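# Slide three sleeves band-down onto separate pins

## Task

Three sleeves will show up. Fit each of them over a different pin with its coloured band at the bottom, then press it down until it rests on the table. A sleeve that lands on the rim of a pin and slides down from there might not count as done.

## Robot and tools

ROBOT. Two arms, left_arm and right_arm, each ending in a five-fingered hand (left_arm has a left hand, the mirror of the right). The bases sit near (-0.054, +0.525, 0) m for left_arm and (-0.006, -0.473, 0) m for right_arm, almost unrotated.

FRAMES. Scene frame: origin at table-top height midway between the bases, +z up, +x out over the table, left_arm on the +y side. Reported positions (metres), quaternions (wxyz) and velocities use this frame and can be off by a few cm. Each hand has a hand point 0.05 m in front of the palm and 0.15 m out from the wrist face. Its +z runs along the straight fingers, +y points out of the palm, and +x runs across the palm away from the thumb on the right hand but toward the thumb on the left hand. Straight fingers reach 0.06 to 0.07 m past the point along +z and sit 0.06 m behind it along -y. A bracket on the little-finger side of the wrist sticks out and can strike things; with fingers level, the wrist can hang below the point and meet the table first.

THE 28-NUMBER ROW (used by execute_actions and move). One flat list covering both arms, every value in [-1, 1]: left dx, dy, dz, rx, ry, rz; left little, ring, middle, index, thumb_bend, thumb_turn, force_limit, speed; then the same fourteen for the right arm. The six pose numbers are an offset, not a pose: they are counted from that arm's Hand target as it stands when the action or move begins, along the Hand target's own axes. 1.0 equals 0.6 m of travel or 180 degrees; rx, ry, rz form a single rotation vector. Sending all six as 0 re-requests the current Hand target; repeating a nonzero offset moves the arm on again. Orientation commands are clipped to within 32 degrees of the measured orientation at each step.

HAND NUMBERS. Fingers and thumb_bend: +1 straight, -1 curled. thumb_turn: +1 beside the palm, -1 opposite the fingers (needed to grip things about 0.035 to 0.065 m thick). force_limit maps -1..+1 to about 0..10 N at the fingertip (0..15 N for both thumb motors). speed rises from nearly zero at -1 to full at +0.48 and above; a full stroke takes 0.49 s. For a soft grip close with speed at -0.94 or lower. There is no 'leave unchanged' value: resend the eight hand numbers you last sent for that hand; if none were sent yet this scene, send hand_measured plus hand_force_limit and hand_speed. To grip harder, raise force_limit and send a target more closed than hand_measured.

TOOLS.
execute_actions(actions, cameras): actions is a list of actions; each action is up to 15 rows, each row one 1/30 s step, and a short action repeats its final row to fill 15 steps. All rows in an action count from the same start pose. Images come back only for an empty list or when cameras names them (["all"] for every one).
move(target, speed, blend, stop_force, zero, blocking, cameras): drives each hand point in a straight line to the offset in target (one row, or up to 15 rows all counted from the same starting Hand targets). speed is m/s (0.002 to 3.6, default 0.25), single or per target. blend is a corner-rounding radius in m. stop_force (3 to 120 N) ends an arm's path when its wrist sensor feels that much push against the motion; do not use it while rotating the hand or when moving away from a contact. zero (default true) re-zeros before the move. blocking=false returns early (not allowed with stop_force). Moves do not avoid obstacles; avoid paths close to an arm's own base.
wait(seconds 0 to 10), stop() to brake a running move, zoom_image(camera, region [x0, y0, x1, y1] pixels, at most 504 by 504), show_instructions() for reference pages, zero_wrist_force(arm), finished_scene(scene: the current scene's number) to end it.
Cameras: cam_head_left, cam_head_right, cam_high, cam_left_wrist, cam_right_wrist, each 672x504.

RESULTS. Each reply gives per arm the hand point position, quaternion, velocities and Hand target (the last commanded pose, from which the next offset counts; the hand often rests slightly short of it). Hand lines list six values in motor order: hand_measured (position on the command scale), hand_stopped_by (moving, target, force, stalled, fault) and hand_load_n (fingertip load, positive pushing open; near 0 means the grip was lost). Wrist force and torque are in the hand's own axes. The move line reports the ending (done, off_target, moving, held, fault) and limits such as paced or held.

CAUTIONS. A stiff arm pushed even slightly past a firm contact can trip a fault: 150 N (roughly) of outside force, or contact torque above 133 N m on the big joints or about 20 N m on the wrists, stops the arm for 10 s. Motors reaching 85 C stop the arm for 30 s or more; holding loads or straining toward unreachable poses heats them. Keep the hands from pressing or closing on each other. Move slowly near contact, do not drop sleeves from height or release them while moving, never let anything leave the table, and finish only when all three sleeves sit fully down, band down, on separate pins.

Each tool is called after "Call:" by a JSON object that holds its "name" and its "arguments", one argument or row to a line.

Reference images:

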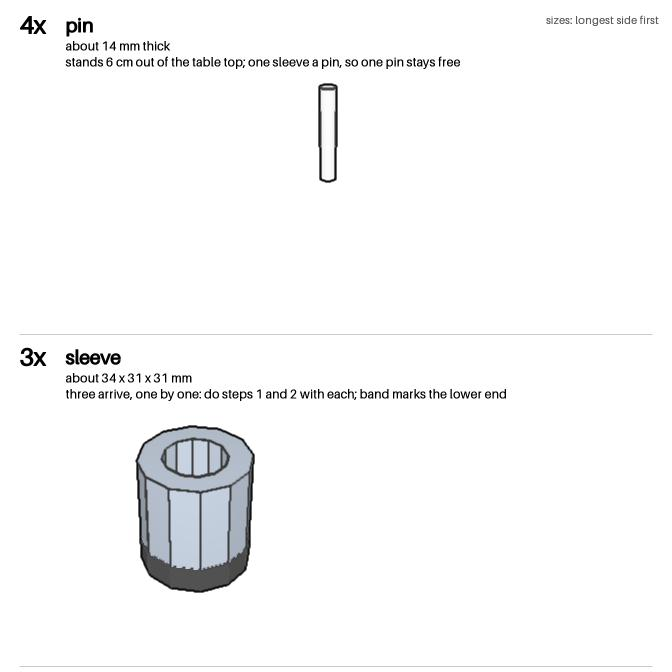

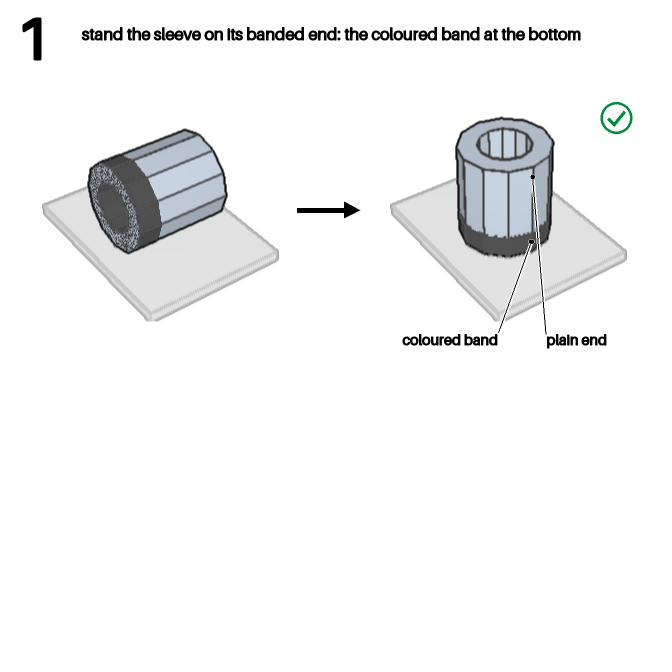

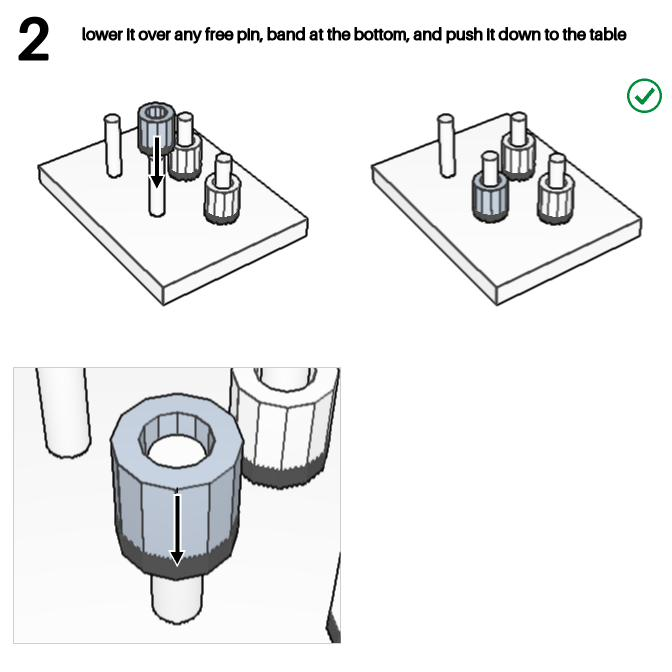

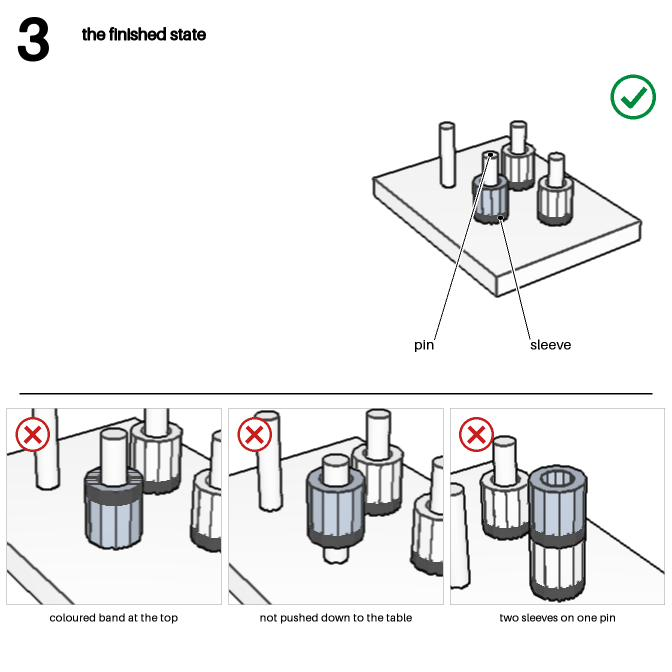

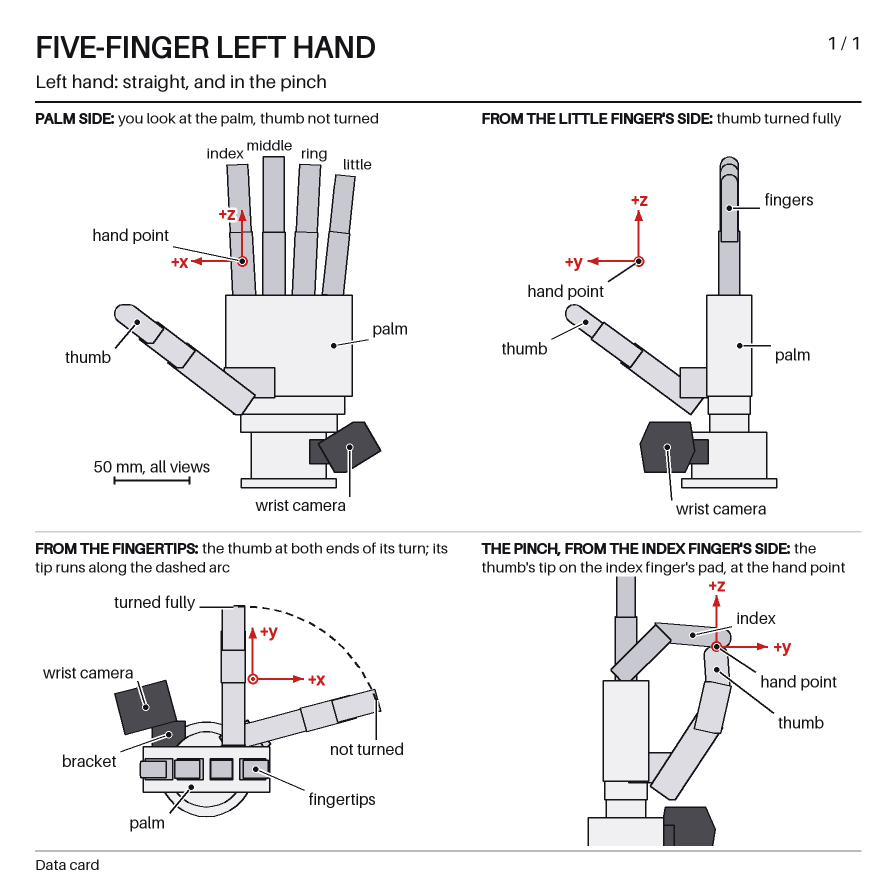

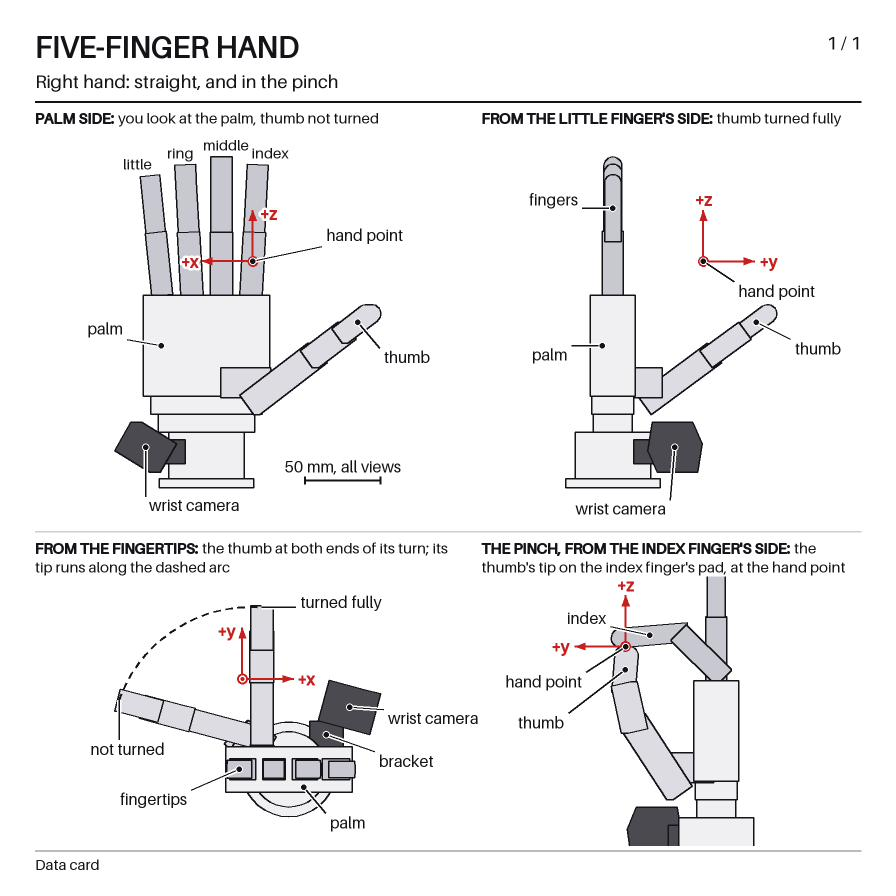

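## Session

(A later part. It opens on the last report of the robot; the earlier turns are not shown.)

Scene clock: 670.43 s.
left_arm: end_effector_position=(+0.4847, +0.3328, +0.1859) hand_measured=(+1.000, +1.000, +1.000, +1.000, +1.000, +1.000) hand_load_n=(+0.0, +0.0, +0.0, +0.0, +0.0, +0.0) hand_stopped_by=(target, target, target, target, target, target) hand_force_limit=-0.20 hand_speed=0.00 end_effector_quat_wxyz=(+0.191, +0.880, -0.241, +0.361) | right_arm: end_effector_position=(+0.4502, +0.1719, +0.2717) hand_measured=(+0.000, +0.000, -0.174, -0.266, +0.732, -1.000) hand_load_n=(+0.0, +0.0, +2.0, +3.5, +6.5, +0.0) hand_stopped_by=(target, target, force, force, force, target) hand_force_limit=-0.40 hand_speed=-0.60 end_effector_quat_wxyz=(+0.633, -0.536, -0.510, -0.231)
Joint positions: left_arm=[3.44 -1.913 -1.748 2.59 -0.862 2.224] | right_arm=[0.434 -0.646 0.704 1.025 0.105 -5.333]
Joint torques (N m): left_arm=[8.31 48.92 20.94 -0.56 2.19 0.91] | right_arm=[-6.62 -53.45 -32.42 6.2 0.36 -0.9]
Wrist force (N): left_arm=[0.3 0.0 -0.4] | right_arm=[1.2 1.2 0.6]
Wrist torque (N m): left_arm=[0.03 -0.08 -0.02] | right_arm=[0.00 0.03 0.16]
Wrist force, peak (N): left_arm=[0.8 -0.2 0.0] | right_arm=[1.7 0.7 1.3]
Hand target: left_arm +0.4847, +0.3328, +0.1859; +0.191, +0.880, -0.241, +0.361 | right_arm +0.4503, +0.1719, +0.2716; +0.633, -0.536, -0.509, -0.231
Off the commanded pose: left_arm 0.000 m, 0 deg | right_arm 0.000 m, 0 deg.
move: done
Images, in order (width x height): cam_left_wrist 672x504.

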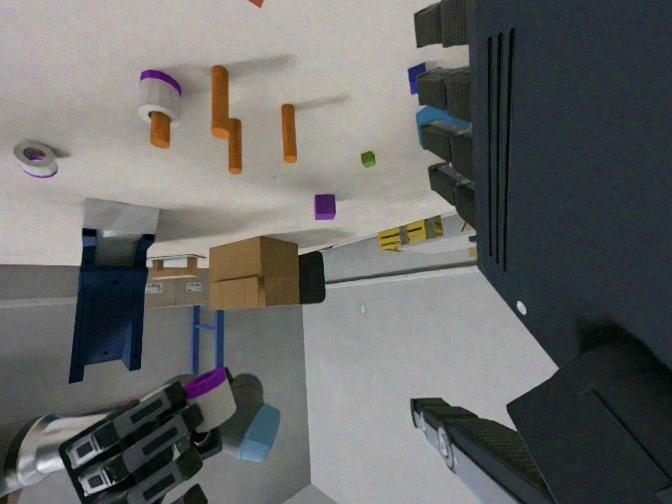

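Call:
{"name": "move", "arguments": {
  "target": [
    [0,0,0,0,0,0,1,1,1,1,1,1,-0.2,0.0,-0.19,-0.1132,-0.0282,-0.2994,0.0921,-0.0595,0.0,0.0,-0.35,-0.35,0.4,-1,-0.4,-0.6]
  ],
  "speed": 0.13,
  "cameras": ["all"]
}}

Scene clock: 679.47 s.
left_arm: end_effector_position=(+0.4847, +0.3328, +0.1859) hand_measured=(+1.000, +1.000, +1.000, +1.000, +1.000, +1.000) hand_load_n=(+0.0, +0.0, +0.0, +0.0, +0.0, +0.0) hand_stopped_by=(target, target, target, target, target, target) hand_force_limit=-0.20 hand_speed=0.00 end_effector_quat_wxyz=(+0.191, +0.880, -0.241, +0.361) | right_arm: end_effector_position=(+0.3573, +0.1059, +0.2014) hand_measured=(+0.000, +0.000, -0.174, -0.266, +0.732, -1.000) hand_load_n=(+0.0, +0.0, +2.5, +3.5, +6.5, +0.0) hand_stopped_by=(target, target, force, force, force, target) hand_force_limit=-0.40 hand_speed=-0.60 end_effector_quat_wxyz=(-0.363, +0.677, +0.303, +0.563)
Joint positions: left_arm=[3.44 -1.913 -1.748 2.59 -0.862 2.224] | right_arm=[0.812 -1.329 1.894 -0.462 1.416 -4.576]
Joint torques (N m): left_arm=[8.23 47.94 21.29 -0.51 2.36 1.03] | right_arm=[1.11 -35.12 -32.23 0.53 1.94 1.23]
Wrist force (N): left_arm=[0.3 -0.4 -0.2] | right_arm=[1.3 2.2 0.4]
Wrist torque (N m): left_arm=[-0.03 -0.08 -0.01] | right_arm=[0.01 0.00 0.24]
Wrist force, peak (N): left_arm=[0.6 -0.5 -0.3] | right_arm=[1.4 2.4 0.3]
Hand target: left_arm +0.4847, +0.3328, +0.1859; +0.191, +0.880, -0.241, +0.361 | right_arm +0.3574, +0.1059, +0.2015; -0.363, +0.677, +0.303, +0.563
Off the commanded pose: left_arm 0.000 m, 0 deg | right_arm 0.000 m, 0 deg.
move: done

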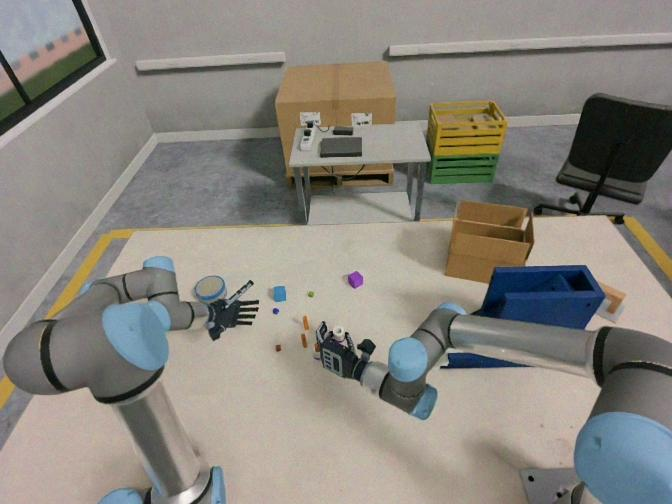

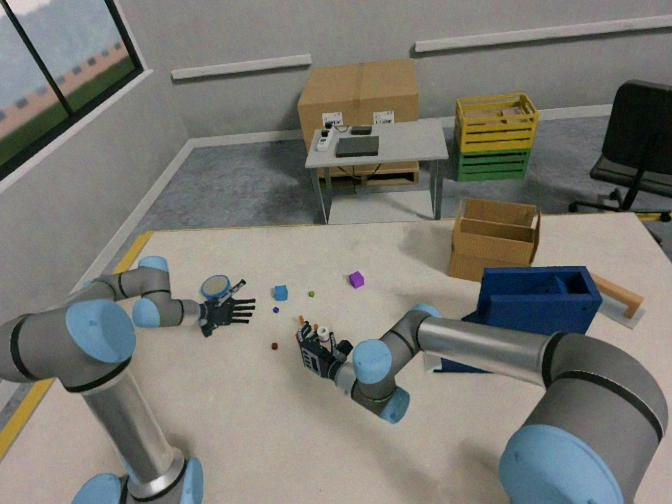

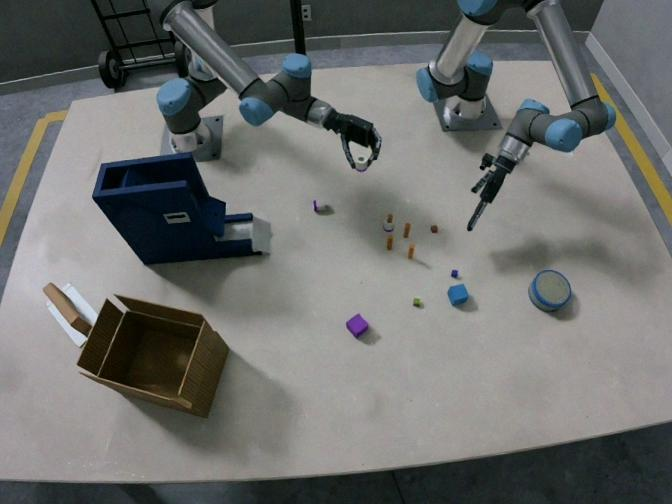

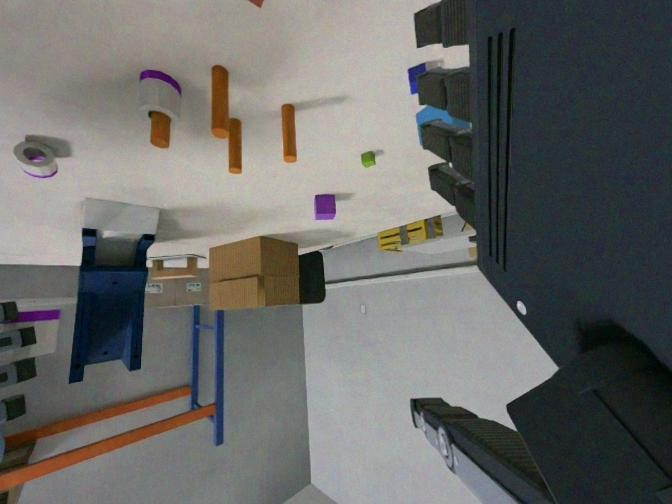

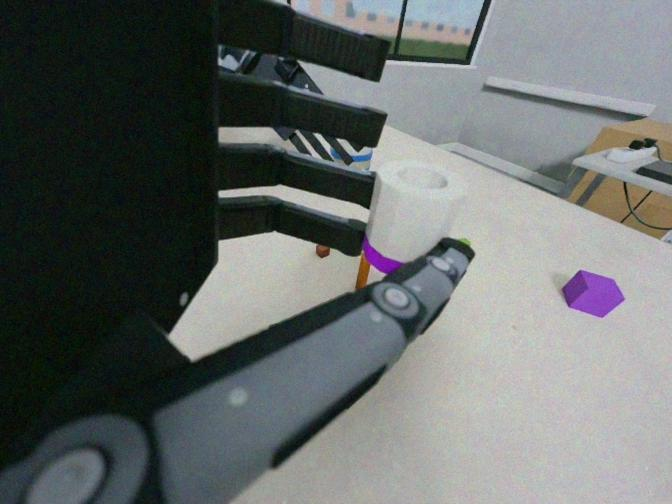

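Call:
{"name": "move", "arguments": {
  "target": [
    [0,0,0,0,0,0,1,1,1,1,1,1,-0.2,0.0,-0.2706,0.0417,0.0284,0,0,0,0.0,0.0,-0.35,-0.35,0.4,-1,-0.4,-0.6]
  ],
  "speed": 0.12
}}

Call:
{"name": "move", "arguments": {
  "target": [
    [0,0,0,0,0,0,1,1,1,1,1,1,-0.2,0.0,-0.0525,0.0081,0.0055,0,0,0,0.0,0.0,-0.35,-0.35,0.4,-1,-0.4,-0.6]
  ],
  "speed": 0.015,
  "stop_force": 3.5,
  "cameras": ["all"]
}}

Scene clock: 684.43 s.
left_arm: end_effector_position=(+0.4847, +0.3328, +0.1859) hand_measured=(+1.000, +1.000, +1.000, +1.000, +1.000, +1.000) hand_load_n=(+0.0, +0.0, +0.0, +0.0, +0.0, +0.0) hand_stopped_by=(target, target, target, target, target, target) hand_force_limit=-0.20 hand_speed=0.00 end_effector_quat_wxyz=(+0.191, +0.880, -0.241, +0.361) | right_arm: end_effector_position=(+0.3576, +0.1061, +0.0363) hand_measured=(+0.000, +0.000, -0.174, -0.266, +0.732, -1.000) hand_load_n=(+0.0, +0.0, +2.5, +3.5, +6.5, +0.0) hand_stopped_by=(target, target, force, force, force, target) hand_force_limit=-0.40 hand_speed=-0.60 end_effector_quat_wxyz=(-0.363, +0.677, +0.303, +0.563)
Joint positions: left_arm=[3.44 -1.913 -1.748 2.59 -0.862 2.224] | right_arm=[0.812 -1.034 2.022 -0.886 1.416 -4.576]
Joint torques (N m): left_arm=[9.16 48.53 20.91 -0.62 2.33 0.99] | right_arm=[-1.48 -41.61 -26.04 -1.46 -0.56 -0.31]
Wrist force (N): left_arm=[0.3 -0.2 0.0] | right_arm=[1.5 2.4 0.0]
Wrist torque (N m): left_arm=[-0.01 -0.06 -0.02] | right_arm=[0.06 0.00 0.29]
Wrist force, peak (N): left_arm=[0.6 -0.2 -0.1] | right_arm=[2.8 2.0 0.1]
Hand target: left_arm +0.4847, +0.3328, +0.1859; +0.191, +0.880, -0.241, +0.361 | right_arm +0.3576, +0.1062, +0.0363; -0.363, +0.677, +0.303, +0.563
Off the commanded pose: left_arm 0.000 m, 0 deg | right_arm 0.000 m, 0 deg.
move: done

Scene clock: 687.07 s.
left_arm: end_effector_position=(+0.4847, +0.3328, +0.1859) hand_measured=(+1.000, +1.000, +1.000, +1.000, +1.000, +1.000) hand_load_n=(+0.0, +0.0, +0.0, +0.0, +0.0, +0.0) hand_stopped_by=(target, target, target, target, target, target) hand_force_limit=-0.20 hand_speed=0.00 end_effector_quat_wxyz=(+0.191, +0.880, -0.241, +0.361) | right_arm: end_effector_position=(+0.3577, +0.1062, +0.0124) hand_measured=(+0.000, +0.000, -0.174, -0.266, +0.732, -1.000) hand_load_n=(+0.0, +0.0, +2.5, +2.5, +6.5, +0.0) hand_stopped_by=(target, target, force, force, force, target) hand_force_limit=-0.40 hand_speed=-0.60 end_effector_quat_wxyz=(-0.363, +0.677, +0.303, +0.563)
Joint positions: left_arm=[3.44 -1.913 -1.748 2.59 -0.862 2.224] | right_arm=[0.812 -0.98 2.026 -0.943 1.416 -4.576]
Joint torques (N m): left_arm=[8.15 48.2 21.39 -0.57 2.21 0.97] | right_arm=[4.5 -52.76 -11.2 -2.74 1.47 1.18]
Wrist force (N): left_arm=[0.3 0.0 -0.2] | right_arm=[4.4 1.5 -0.3]
Wrist torque (N m): left_arm=[0.02 -0.07 -0.02] | right_arm=[0.05 0.02 0.27]
Wrist force, peak (N): left_arm=[0.5 -0.4 -0.3] | right_arm=[9.5 -1.7 -2.2]
Hand target: left_arm +0.4847, +0.3328, +0.1859; +0.191, +0.880, -0.241, +0.361 | right_arm +0.3577, +0.1062, +0.0124; -0.363, +0.677, +0.303, +0.563 (not the last commanded pose)
Off the commanded pose: left_arm 0.000 m, 0 deg | right_arm 0.008 m, 0 deg.
move: contact (right_arm)

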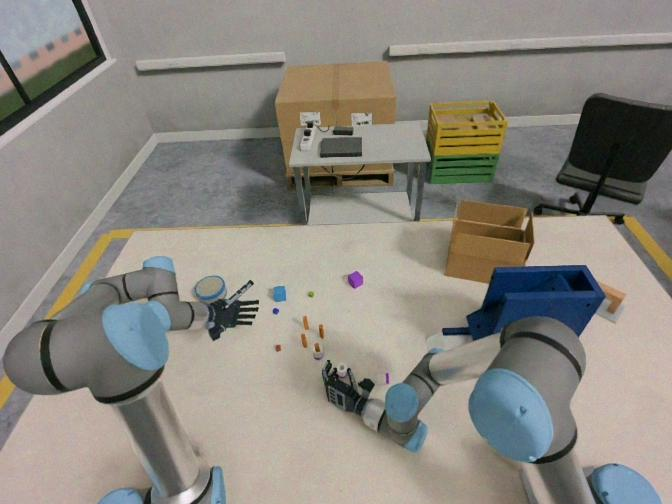

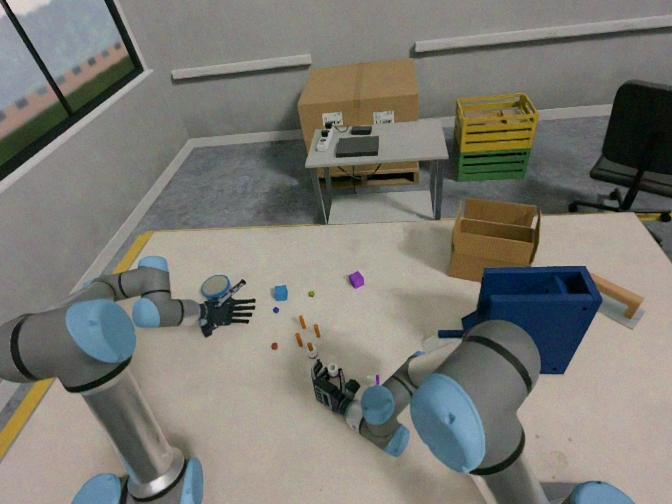

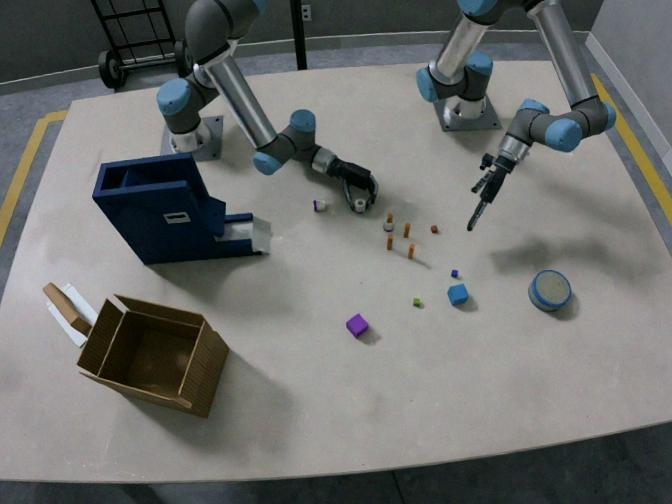

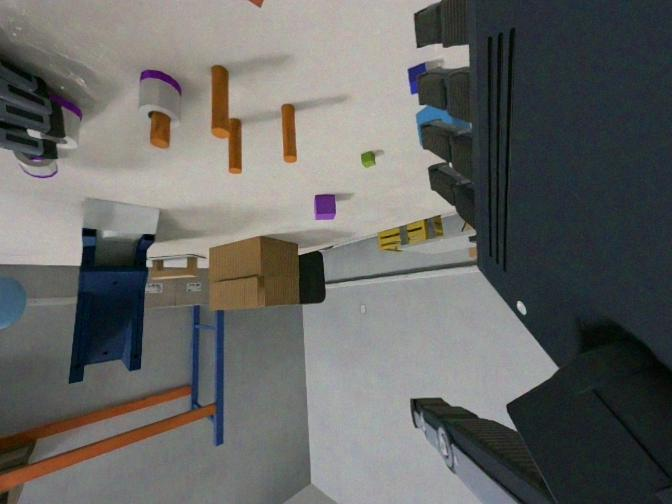

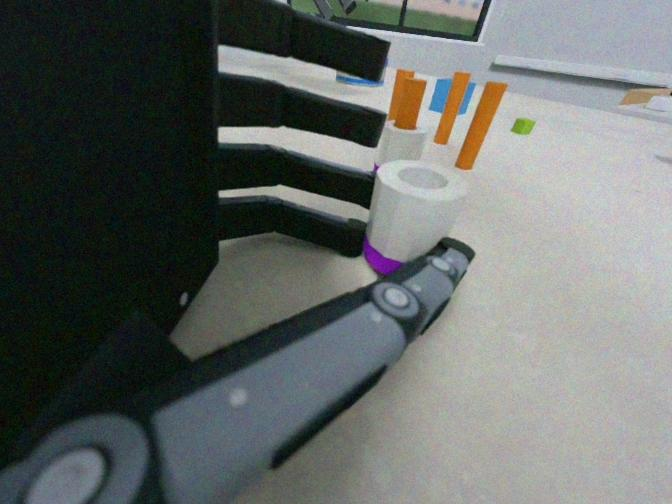

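Call:
{"name": "move", "arguments": {
  "target": [
    [0,0,0,0,0,0,1,1,1,1,1,1,-0.2,0.0,0,0,0,0,0,0,0.0,0.0,0.1,0.1,1,-1,-0.4,-0.7]
  ],
  "speed": 0.05,
  "cameras": ["cam_right_wrist"]
}}

Scene clock: 690.90 s.
left_arm: end_effector_position=(+0.4847, +0.3328, +0.1859) hand_measured=(+1.000, +1.000, +1.000, +1.000, +1.000, +1.000) hand_load_n=(+0.0, +0.0, +0.0, +0.0, +0.0, +0.0) hand_stopped_by=(target, target, target, target, target, target) hand_force_limit=-0.20 hand_speed=0.00 end_effector_quat_wxyz=(+0.191, +0.880, -0.241, +0.361) | right_arm: end_effector_position=(+0.3577, +0.1062, +0.0125) hand_measured=(+0.000, +0.000, +0.100, +0.098, +1.000, -1.000) hand_load_n=(+0.0, +0.0, +0.0, -6.0, -0.5, +0.5) hand_stopped_by=(target, target, target, target, target, target) hand_force_limit=-0.40 hand_speed=-0.70 end_effector_quat_wxyz=(-0.363, +0.677, +0.303, +0.564)
Joint positions: left_arm=[3.44 -1.913 -1.748 2.59 -0.862 2.224] | right_arm=[0.812 -0.98 2.026 -0.943 1.416 -4.576]
Joint torques (N m): left_arm=[8.28 48.4 21.6 -0.46 2.32 1.06] | right_arm=[4.6 -37.07 -19.37 1.87 -0.27 1.13]
Wrist force (N): left_arm=[0.3 -0.3 -0.3] | right_arm=[11.1 3.5 -4.2]
Wrist torque (N m): left_arm=[-0.02 -0.07 -0.01] | right_arm=[0.06 0.20 0.47]
Wrist force, peak (N): left_arm=[0.5 -0.4 -0.3] | right_arm=[12.2 2.0 -5.6]
Hand target: left_arm +0.4847, +0.3328, +0.1859; +0.191, +0.880, -0.241, +0.361 | right_arm +0.3577, +0.1062, +0.0124; -0.363, +0.677, +0.303, +0.563
Off the commanded pose: left_arm 0.000 m, 0 deg | right_arm 0.000 m, 0 deg.
move: done
Images, in order (width x height): cam_right_wrist 672x504.

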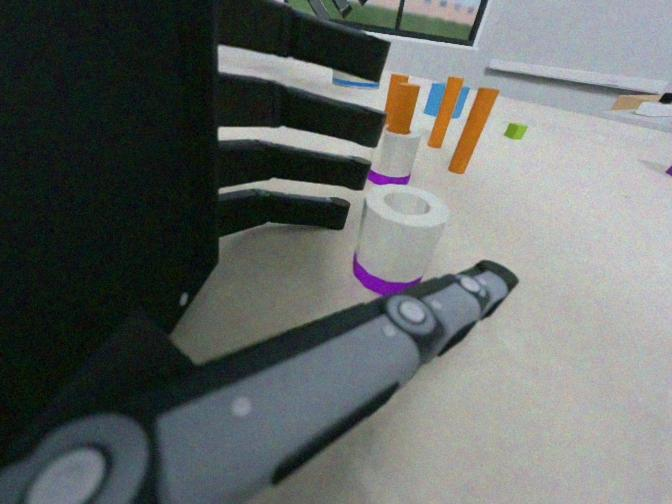

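Call:
{"name": "move", "arguments": {
  "target": [
    [0,0,0,0,0,0,1,1,1,1,1,1,-0.2,0.0,0.0131,-0.002,-0.0014,0,0,0,0.0,0.0,0.1,0.1,1,-1,-0.4,-0.7],
    [0,0,0,0,0,0,1,1,1,1,1,1,-0.2,0.0,-0.0236,-0.166,-0.1101,0,0,0,0.0,0.0,0.1,0.1,1,-1,-0.4,-0.7],
    [0,0,0,0,0,0,1,1,1,1,1,1,-0.2,0.0,0.2224,-0.2039,-0.1359,0,0,0,0.0,0.0,0.1,0.1,1,-1,-0.4,-0.7]
  ],
  "speed": [0.03, 0.1, 0.2],
  "blend": [0.003, 0.02, 0],
  "cameras": ["all"]
}}

Scene clock: 697.83 s.
left_arm: end_effector_position=(+0.4847, +0.3328, +0.1859) hand_measured=(+1.000, +1.000, +1.000, +1.000, +1.000, +1.000) hand_load_n=(+0.0, +0.0, +0.0, +0.0, +0.0, +0.0) hand_stopped_by=(target, target, target, target, target, target) hand_force_limit=-0.20 hand_speed=0.00 end_effector_quat_wxyz=(+0.191, +0.880, -0.241, +0.361) | right_arm: end_effector_position=(+0.2374, +0.1060, +0.1703) hand_measured=(+0.000, +0.000, +0.100, +0.098, +1.000, -1.000) hand_load_n=(+0.0, +0.0, +0.0, +0.0, +0.0, +0.0) hand_stopped_by=(target, target, target, target, target, target) hand_force_limit=-0.40 hand_speed=-0.70 end_effector_quat_wxyz=(-0.363, +0.677, +0.303, +0.564)
Joint positions: left_arm=[3.44 -1.913 -1.748 2.59 -0.862 2.224] | right_arm=[1.056 -1.36 2.031 -0.57 1.659 -4.551]
Joint torques (N m): left_arm=[8.31 49.09 21.6 -0.61 2.37 1.04] | right_arm=[5.87 -42.52 -15.81 0.45 1.97 1.71]
Wrist force (N): left_arm=[0.3 -0.3 0.0] | right_arm=[1.4 2.0 0.2]
Wrist torque (N m): left_arm=[-0.03 -0.07 -0.01] | right_arm=[0.02 0.00 0.22]
Wrist force, peak (N): left_arm=[0.6 -0.5 -0.2] | right_arm=[11.4 3.5 -4.3]
Hand target: left_arm +0.4847, +0.3328, +0.1859; +0.191, +0.880, -0.241, +0.361 | right_arm +0.2373, +0.1060, +0.1704; -0.363, +0.677, +0.303, +0.563
Off the commanded pose: left_arm 0.000 m, 0 deg | right_arm 0.000 m, 0 deg.
move: done

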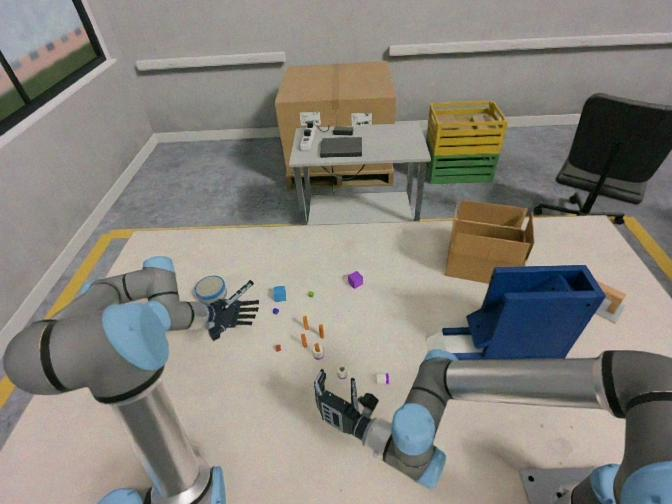

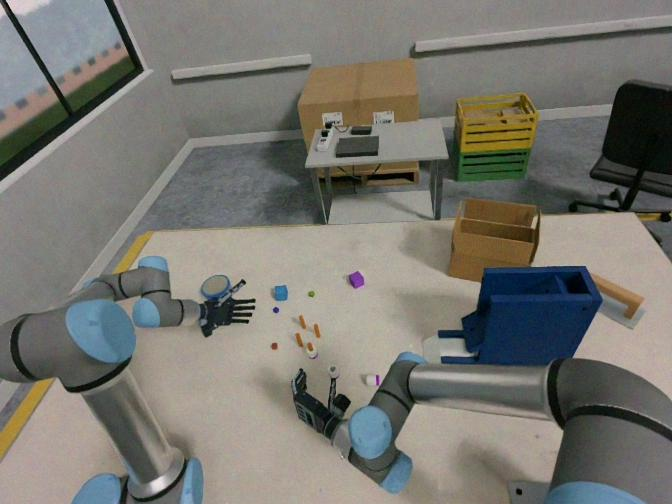

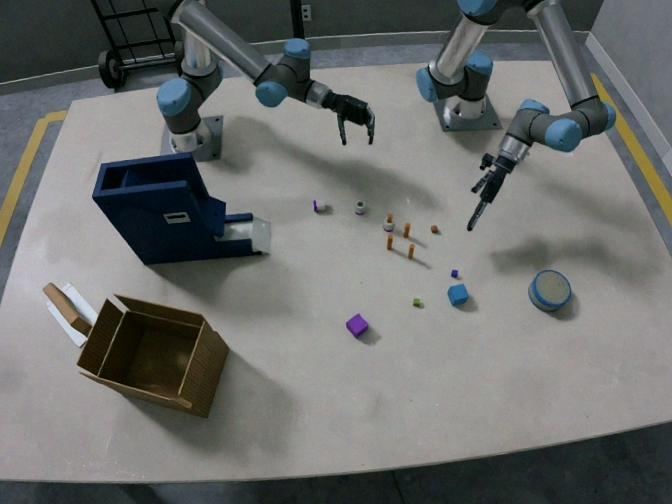

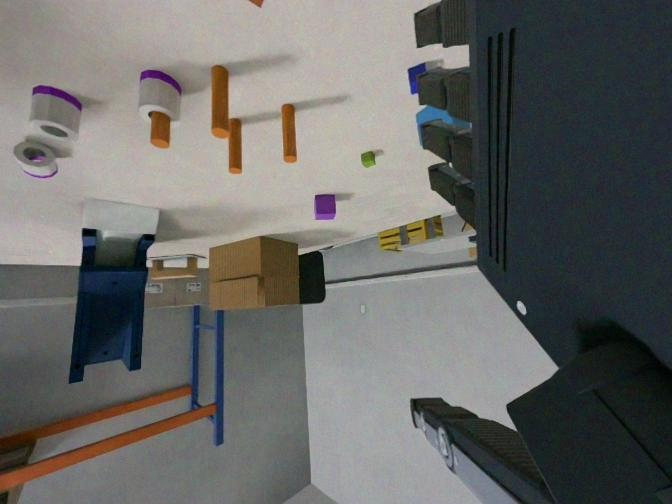

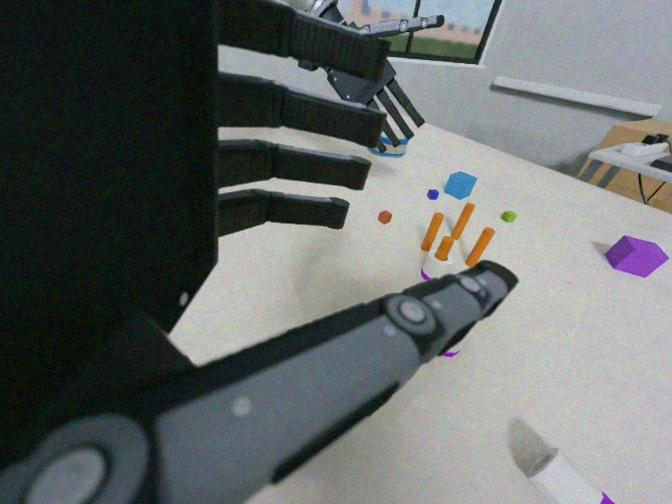

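Call:
{"name": "move", "arguments": {
  "target": [
    [0,0,0,0,0,0,1,1,1,1,1,1,-0.2,0.0,0.0402,0.1741,0.1273,-0.2064,-0.0488,0.4707,0.0,0.0,0.12,0.12,0.9,-1,-0.4,-0.5]
  ],
  "speed": 0.22,
  "cameras": ["all"]
}}

Scene clock: 722.97 s.
left_arm: end_effector_position=(+0.4847, +0.3328, +0.1859) hand_measured=(+1.000, +1.000, +1.000, +1.000, +1.000, +1.000) hand_load_n=(+0.0, +0.0, +0.0, +0.0, +0.0, +0.0) hand_stopped_by=(target, target, target, target, target, target) hand_force_limit=-0.20 hand_speed=0.00 end_effector_quat_wxyz=(+0.191, +0.880, -0.241, +0.361) | right_arm: end_effector_position=(+0.3689, +0.1119, +0.1705) hand_measured=(+0.000, +0.000, +0.120, +0.120, +0.900, -1.000) hand_load_n=(+0.0, +0.0, +0.0, +0.0, +0.0, +0.0) hand_stopped_by=(target, target, target, target, target, target) hand_force_limit=-0.40 hand_speed=-0.50 end_effector_quat_wxyz=(-0.406, +0.811, -0.378, +0.189)
Joint positions: left_arm=[3.44 -1.913 -1.748 2.59 -0.862 2.224] | right_arm=[0.757 -1.105 1.346 0.403 1.638 -3.092]
Joint torques (N m): left_arm=[9.02 49.24 22.2 -0.49 2.43 0.87] | right_arm=[2.8 -60.35 -15.71 -0.59 1.41 1.24]
Wrist force (N): left_arm=[0.4 -0.2 -0.1] | right_arm=[-0.3 0.2 -1.7]
Wrist torque (N m): left_arm=[-0.01 -0.09 -0.01] | right_arm=[0.22 -0.04 -0.18]
Wrist force, peak (N): left_arm=[0.7 -0.5 -0.3] | right_arm=[1.6 2.3 0.1]
Hand target: left_arm +0.4847, +0.3328, +0.1859; +0.191, +0.880, -0.241, +0.361 | right_arm +0.3688, +0.1119, +0.1706; -0.406, +0.811, -0.378, +0.189
Off the commanded pose: left_arm 0.000 m, 0 deg | right_arm 0.000 m, 0 deg.
move: done

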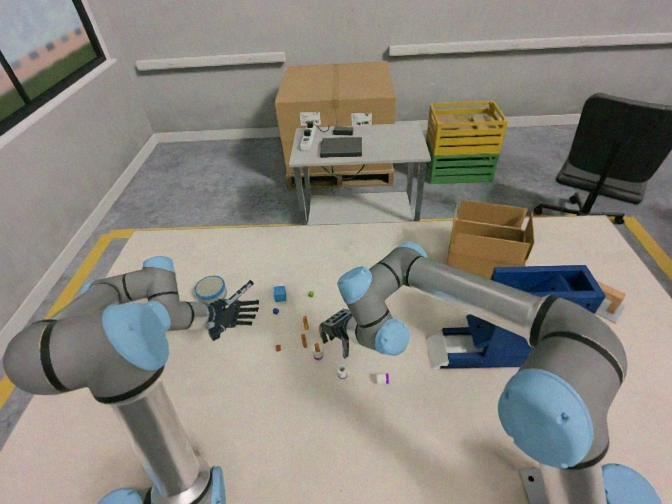

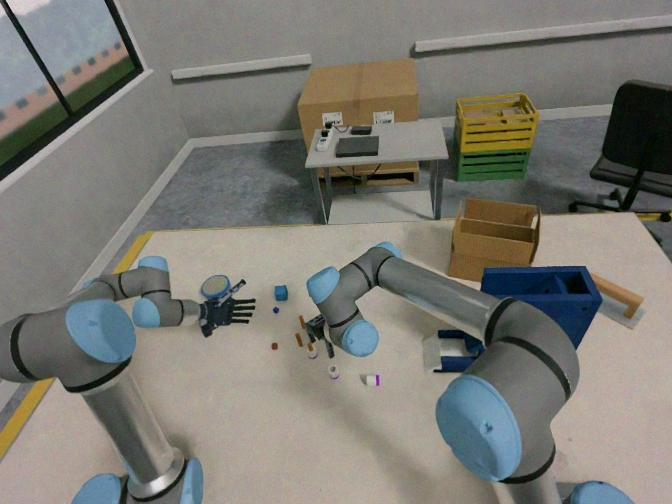

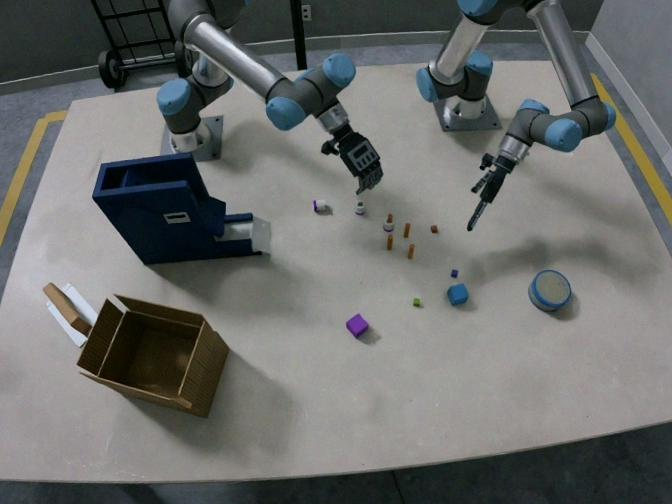

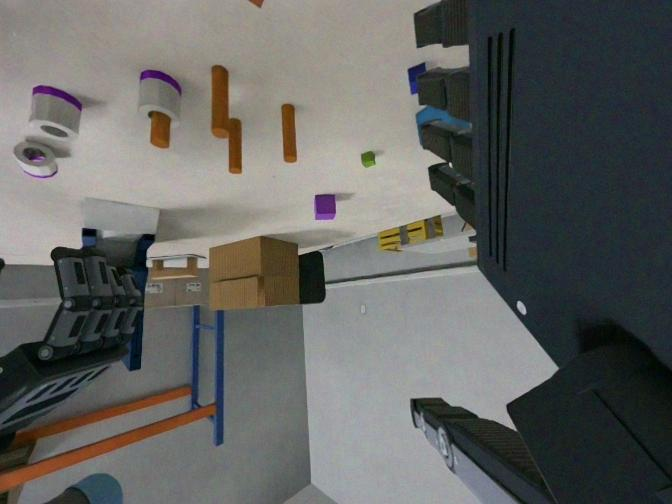

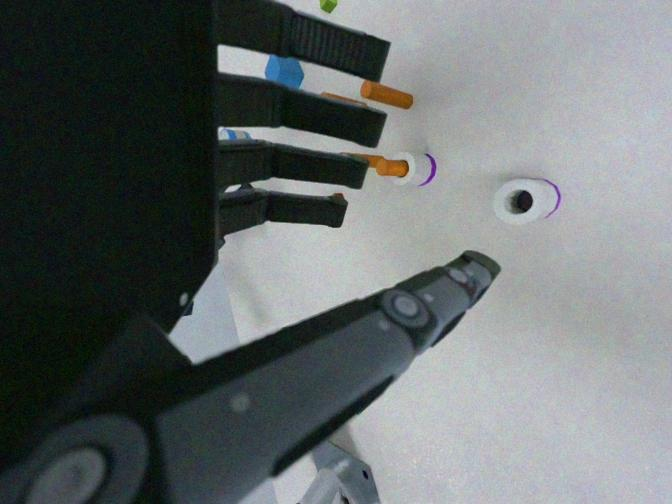

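Call:
{"name": "move", "arguments": {
  "target": [
    [0,0,0,0,0,0,1,1,1,1,1,1,-0.2,0.0,0,0.12,0.09,0,0,0,0.0,0.0,0.12,0.12,0.9,-1,-0.4,-0.5]
  ],
  "speed": 0.12,
  "cameras": ["cam_right_wrist","cam_left_wrist"]
}}

Scene clock: 725.73 s.
left_arm: end_effector_position=(+0.4847, +0.3328, +0.1859) hand_measured=(+1.000, +1.000, +1.000, +1.000, +1.000, +1.000) hand_load_n=(+0.0, +0.0, +0.0, +0.0, +0.0, +0.0) hand_stopped_by=(target, target, target, target, target, target) hand_force_limit=-0.20 hand_speed=0.00 end_effector_quat_wxyz=(+0.191, +0.880, -0.241, +0.361) | right_arm: end_effector_position=(+0.3689, +0.1119, +0.0805) hand_measured=(+0.000, +0.000, +0.120, +0.120, +0.900, -1.000) hand_load_n=(+0.0, +0.0, +0.0, +0.0, +0.0, -0.5) hand_stopped_by=(target, target, target, target, target, target) hand_force_limit=-0.40 hand_speed=-0.50 end_effector_quat_wxyz=(-0.406, +0.811, -0.378, +0.189)
Joint positions: left_arm=[3.44 -1.913 -1.748 2.59 -0.862 2.224] | right_arm=[0.757 -1.032 1.478 0.199 1.638 -3.092]
Joint torques (N m): left_arm=[9.23 48.99 21.94 -0.51 2.29 1.05] | right_arm=[-6.79 -59.04 -29.63 1.09 -1.59 -1.1]
Wrist force (N): left_arm=[0.3 -0.2 -0.3] | right_arm=[-0.6 0.4 -1.7]
Wrist torque (N m): left_arm=[0.00 -0.08 -0.01] | right_arm=[0.28 -0.02 -0.18]
Wrist force, peak (N): left_arm=[0.5 -0.5 -0.2] | right_arm=[-0.6 -0.8 -2.6]
Hand target: left_arm +0.4847, +0.3328, +0.1859; +0.191, +0.880, -0.241, +0.361 | right_arm +0.3689, +0.1119, +0.0806; -0.406, +0.811, -0.378, +0.189
Off the commanded pose: left_arm 0.000 m, 0 deg | right_arm 0.000 m, 0 deg.
move: done
Images, in order (width x height): cam_left_wrist 672x504, cam_right_wrist 672x504.

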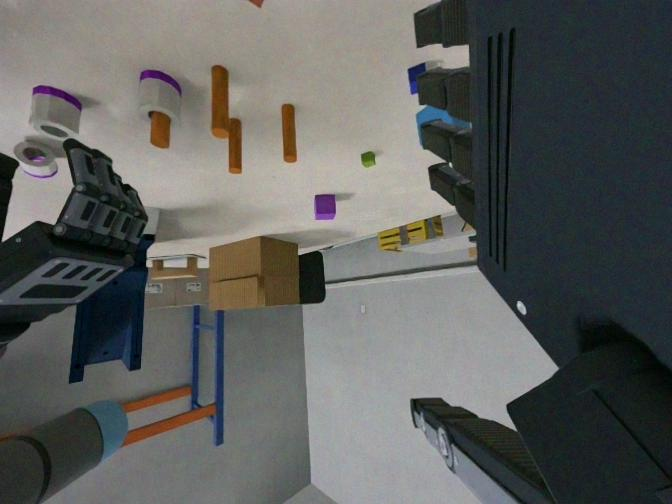

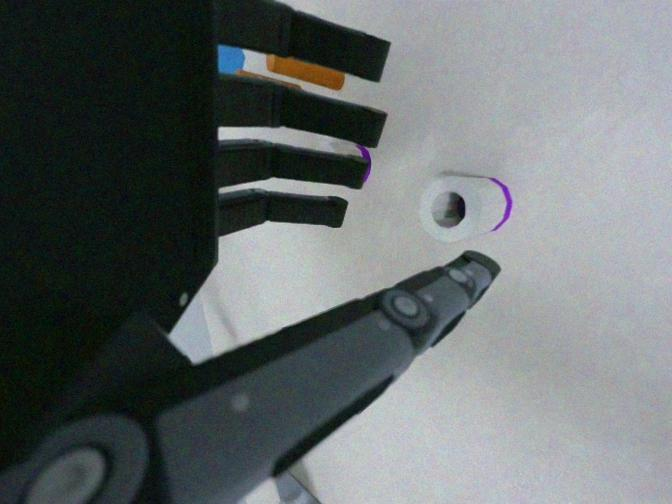

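Call:
{"name": "move", "arguments": {
  "target": [
    [0,0,0,0,0,0,1,1,1,1,1,1,-0.2,0.0,0.0074,0.0573,0.0556,0,0,0,0.0,0.0,0.12,0.12,0.9,-1,-0.4,-0.5]
  ],
  "speed": 0.05,
  "stop_force": 5,
  "cameras": ["cam_right_wrist","cam_left_wrist"]
}}

Scene clock: 733.03 s.
left_arm: end_effector_position=(+0.4847, +0.3328, +0.1859) hand_measured=(+1.000, +1.000, +1.000, +1.000, +1.000, +1.000) hand_load_n=(+0.0, +0.0, +0.0, +0.0, +0.0, +0.5) hand_stopped_by=(target, target, target, target, target, target) hand_force_limit=-0.20 hand_speed=0.00 end_effector_quat_wxyz=(+0.191, +0.880, -0.241, +0.361) | right_arm: end_effector_position=(+0.3765, +0.1124, +0.0331) hand_measured=(+0.000, +0.000, +0.120, +0.120, +0.900, -1.000) hand_load_n=(+0.0, +0.0, +0.0, +0.0, +0.0, +0.5) hand_stopped_by=(target, target, target, target, target, target) hand_force_limit=-0.40 hand_speed=-0.50 end_effector_quat_wxyz=(-0.406, +0.811, -0.378, +0.189)
Joint positions: left_arm=[3.44 -1.913 -1.748 2.59 -0.862 2.224] | right_arm=[0.747 -0.97 1.512 0.102 1.631 -3.097]
Joint torques (N m): left_arm=[8.39 48.51 22.96 -0.48 2.39 0.93] | right_arm=[6.59 -62.92 -31.44 2.76 1.74 1.32]
Wrist force (N): left_arm=[0.3 -0.2 -0.1] | right_arm=[-0.5 0.3 -1.6]
Wrist torque (N m): left_arm=[-0.01 -0.07 -0.02] | right_arm=[0.25 -0.05 -0.19]
Wrist force, peak (N): left_arm=[0.6 -0.5 -0.3] | right_arm=[-0.6 -0.6 -2.3]
Hand target: left_arm +0.4847, +0.3328, +0.1859; +0.191, +0.880, -0.241, +0.361 | right_arm +0.3765, +0.1124, +0.0331; -0.406, +0.811, -0.378, +0.189
Off the commanded pose: left_arm 0.000 m, 0 deg | right_arm 0.000 m, 0 deg.
move: done
Images, in order (width x height): cam_left_wrist 672x504, cam_right_wrist 672x504.

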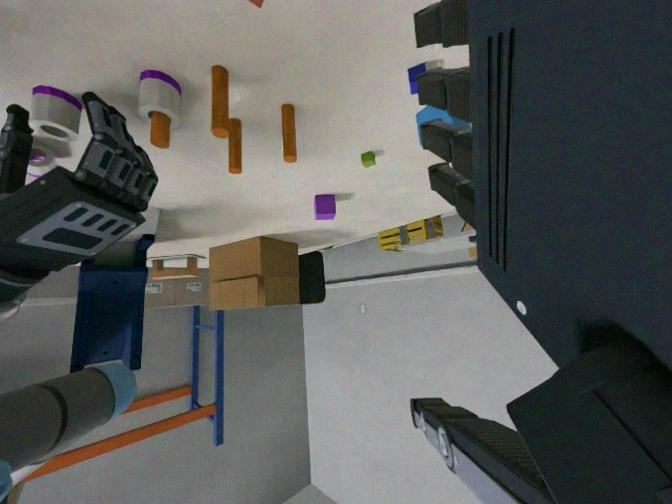

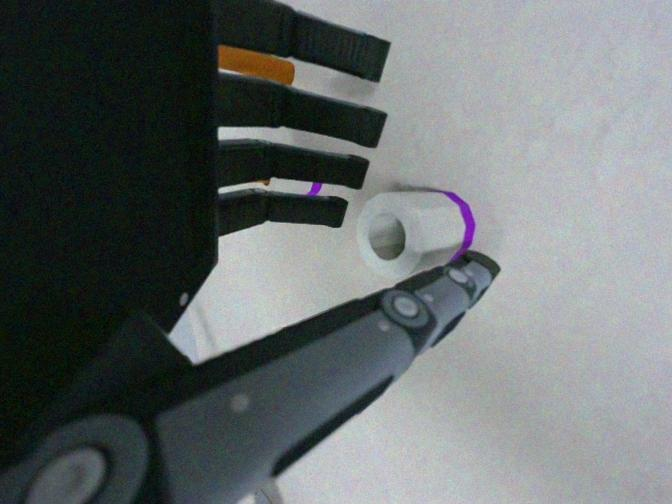

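Call:
{"name": "move", "arguments": {
  "target": [
    [0,0,0,0,0,0,1,1,1,1,1,1,-0.2,0.0,0,0,0,0,0,0,0.0,0.0,-0.35,-0.35,0.4,-1,-0.4,-0.93]
  ],
  "speed": 0.05,
  "cameras": ["cam_right_wrist","cam_left_wrist"]
}}

Scene clock: 738.37 s.
left_arm: end_effector_position=(+0.4847, +0.3328, +0.1859) hand_measured=(+1.000, +1.000, +1.000, +1.000, +1.000, +1.000) hand_load_n=(+0.0, +0.0, +0.5, +0.0, +0.0, +0.0) hand_stopped_by=(target, target, target, target, target, target) hand_force_limit=-0.20 hand_speed=0.00 end_effector_quat_wxyz=(+0.191, +0.880, -0.241, +0.361) | right_arm: end_effector_position=(+0.3765, +0.1124, +0.0331) hand_measured=(+0.000, +0.000, -0.180, -0.278, +0.742, -1.000) hand_load_n=(+0.0, +0.0, +2.0, +3.5, +6.5, -1.0) hand_stopped_by=(target, target, force, force, force, target) hand_force_limit=-0.40 hand_speed=-0.93 end_effector_quat_wxyz=(-0.406, +0.811, -0.378, +0.189)
Joint positions: left_arm=[3.44 -1.913 -1.748 2.59 -0.862 2.224] | right_arm=[0.747 -0.97 1.512 0.102 1.631 -3.097]
Joint torques (N m): left_arm=[8.4 48.32 22.65 -0.57 2.32 1.06] | right_arm=[6.16 -61.67 -31.23 2.51 1.66 1.09]
Wrist force (N): left_arm=[0.4 -0.3 -0.2] | right_arm=[-0.4 -0.2 -2.3]
Wrist torque (N m): left_arm=[-0.02 -0.10 -0.01] | right_arm=[0.21 -0.04 -0.20]
Wrist force, peak (N): left_arm=[0.6 -0.3 -0.3] | right_arm=[-0.3 0.0 -2.6]
Hand target: left_arm +0.4847, +0.3328, +0.1859; +0.191, +0.880, -0.241, +0.361 | right_arm +0.3765, +0.1124, +0.0331; -0.406, +0.811, -0.378, +0.189
Off the commanded pose: left_arm 0.000 m, 0 deg | right_arm 0.000 m, 0 deg.
move: done
Images, in order (width x height): cam_left_wrist 672x504, cam_right_wrist 672x504.

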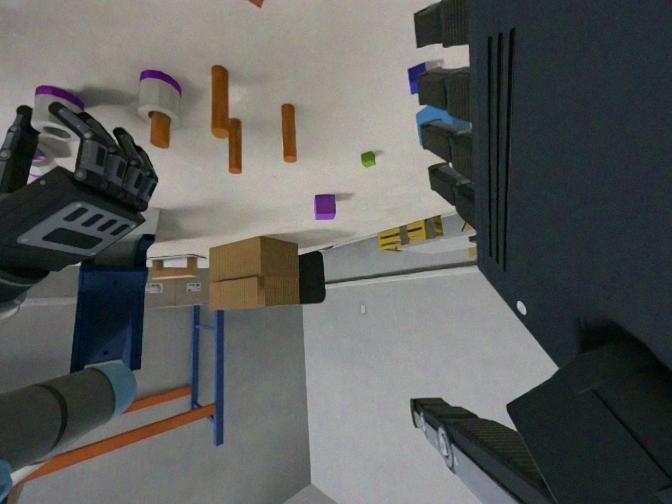

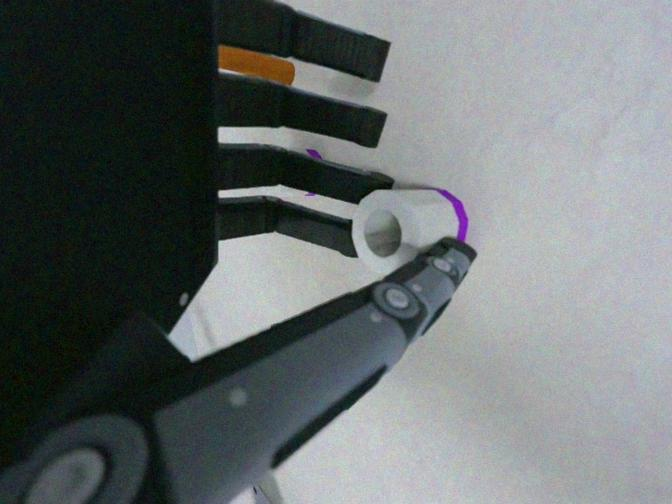

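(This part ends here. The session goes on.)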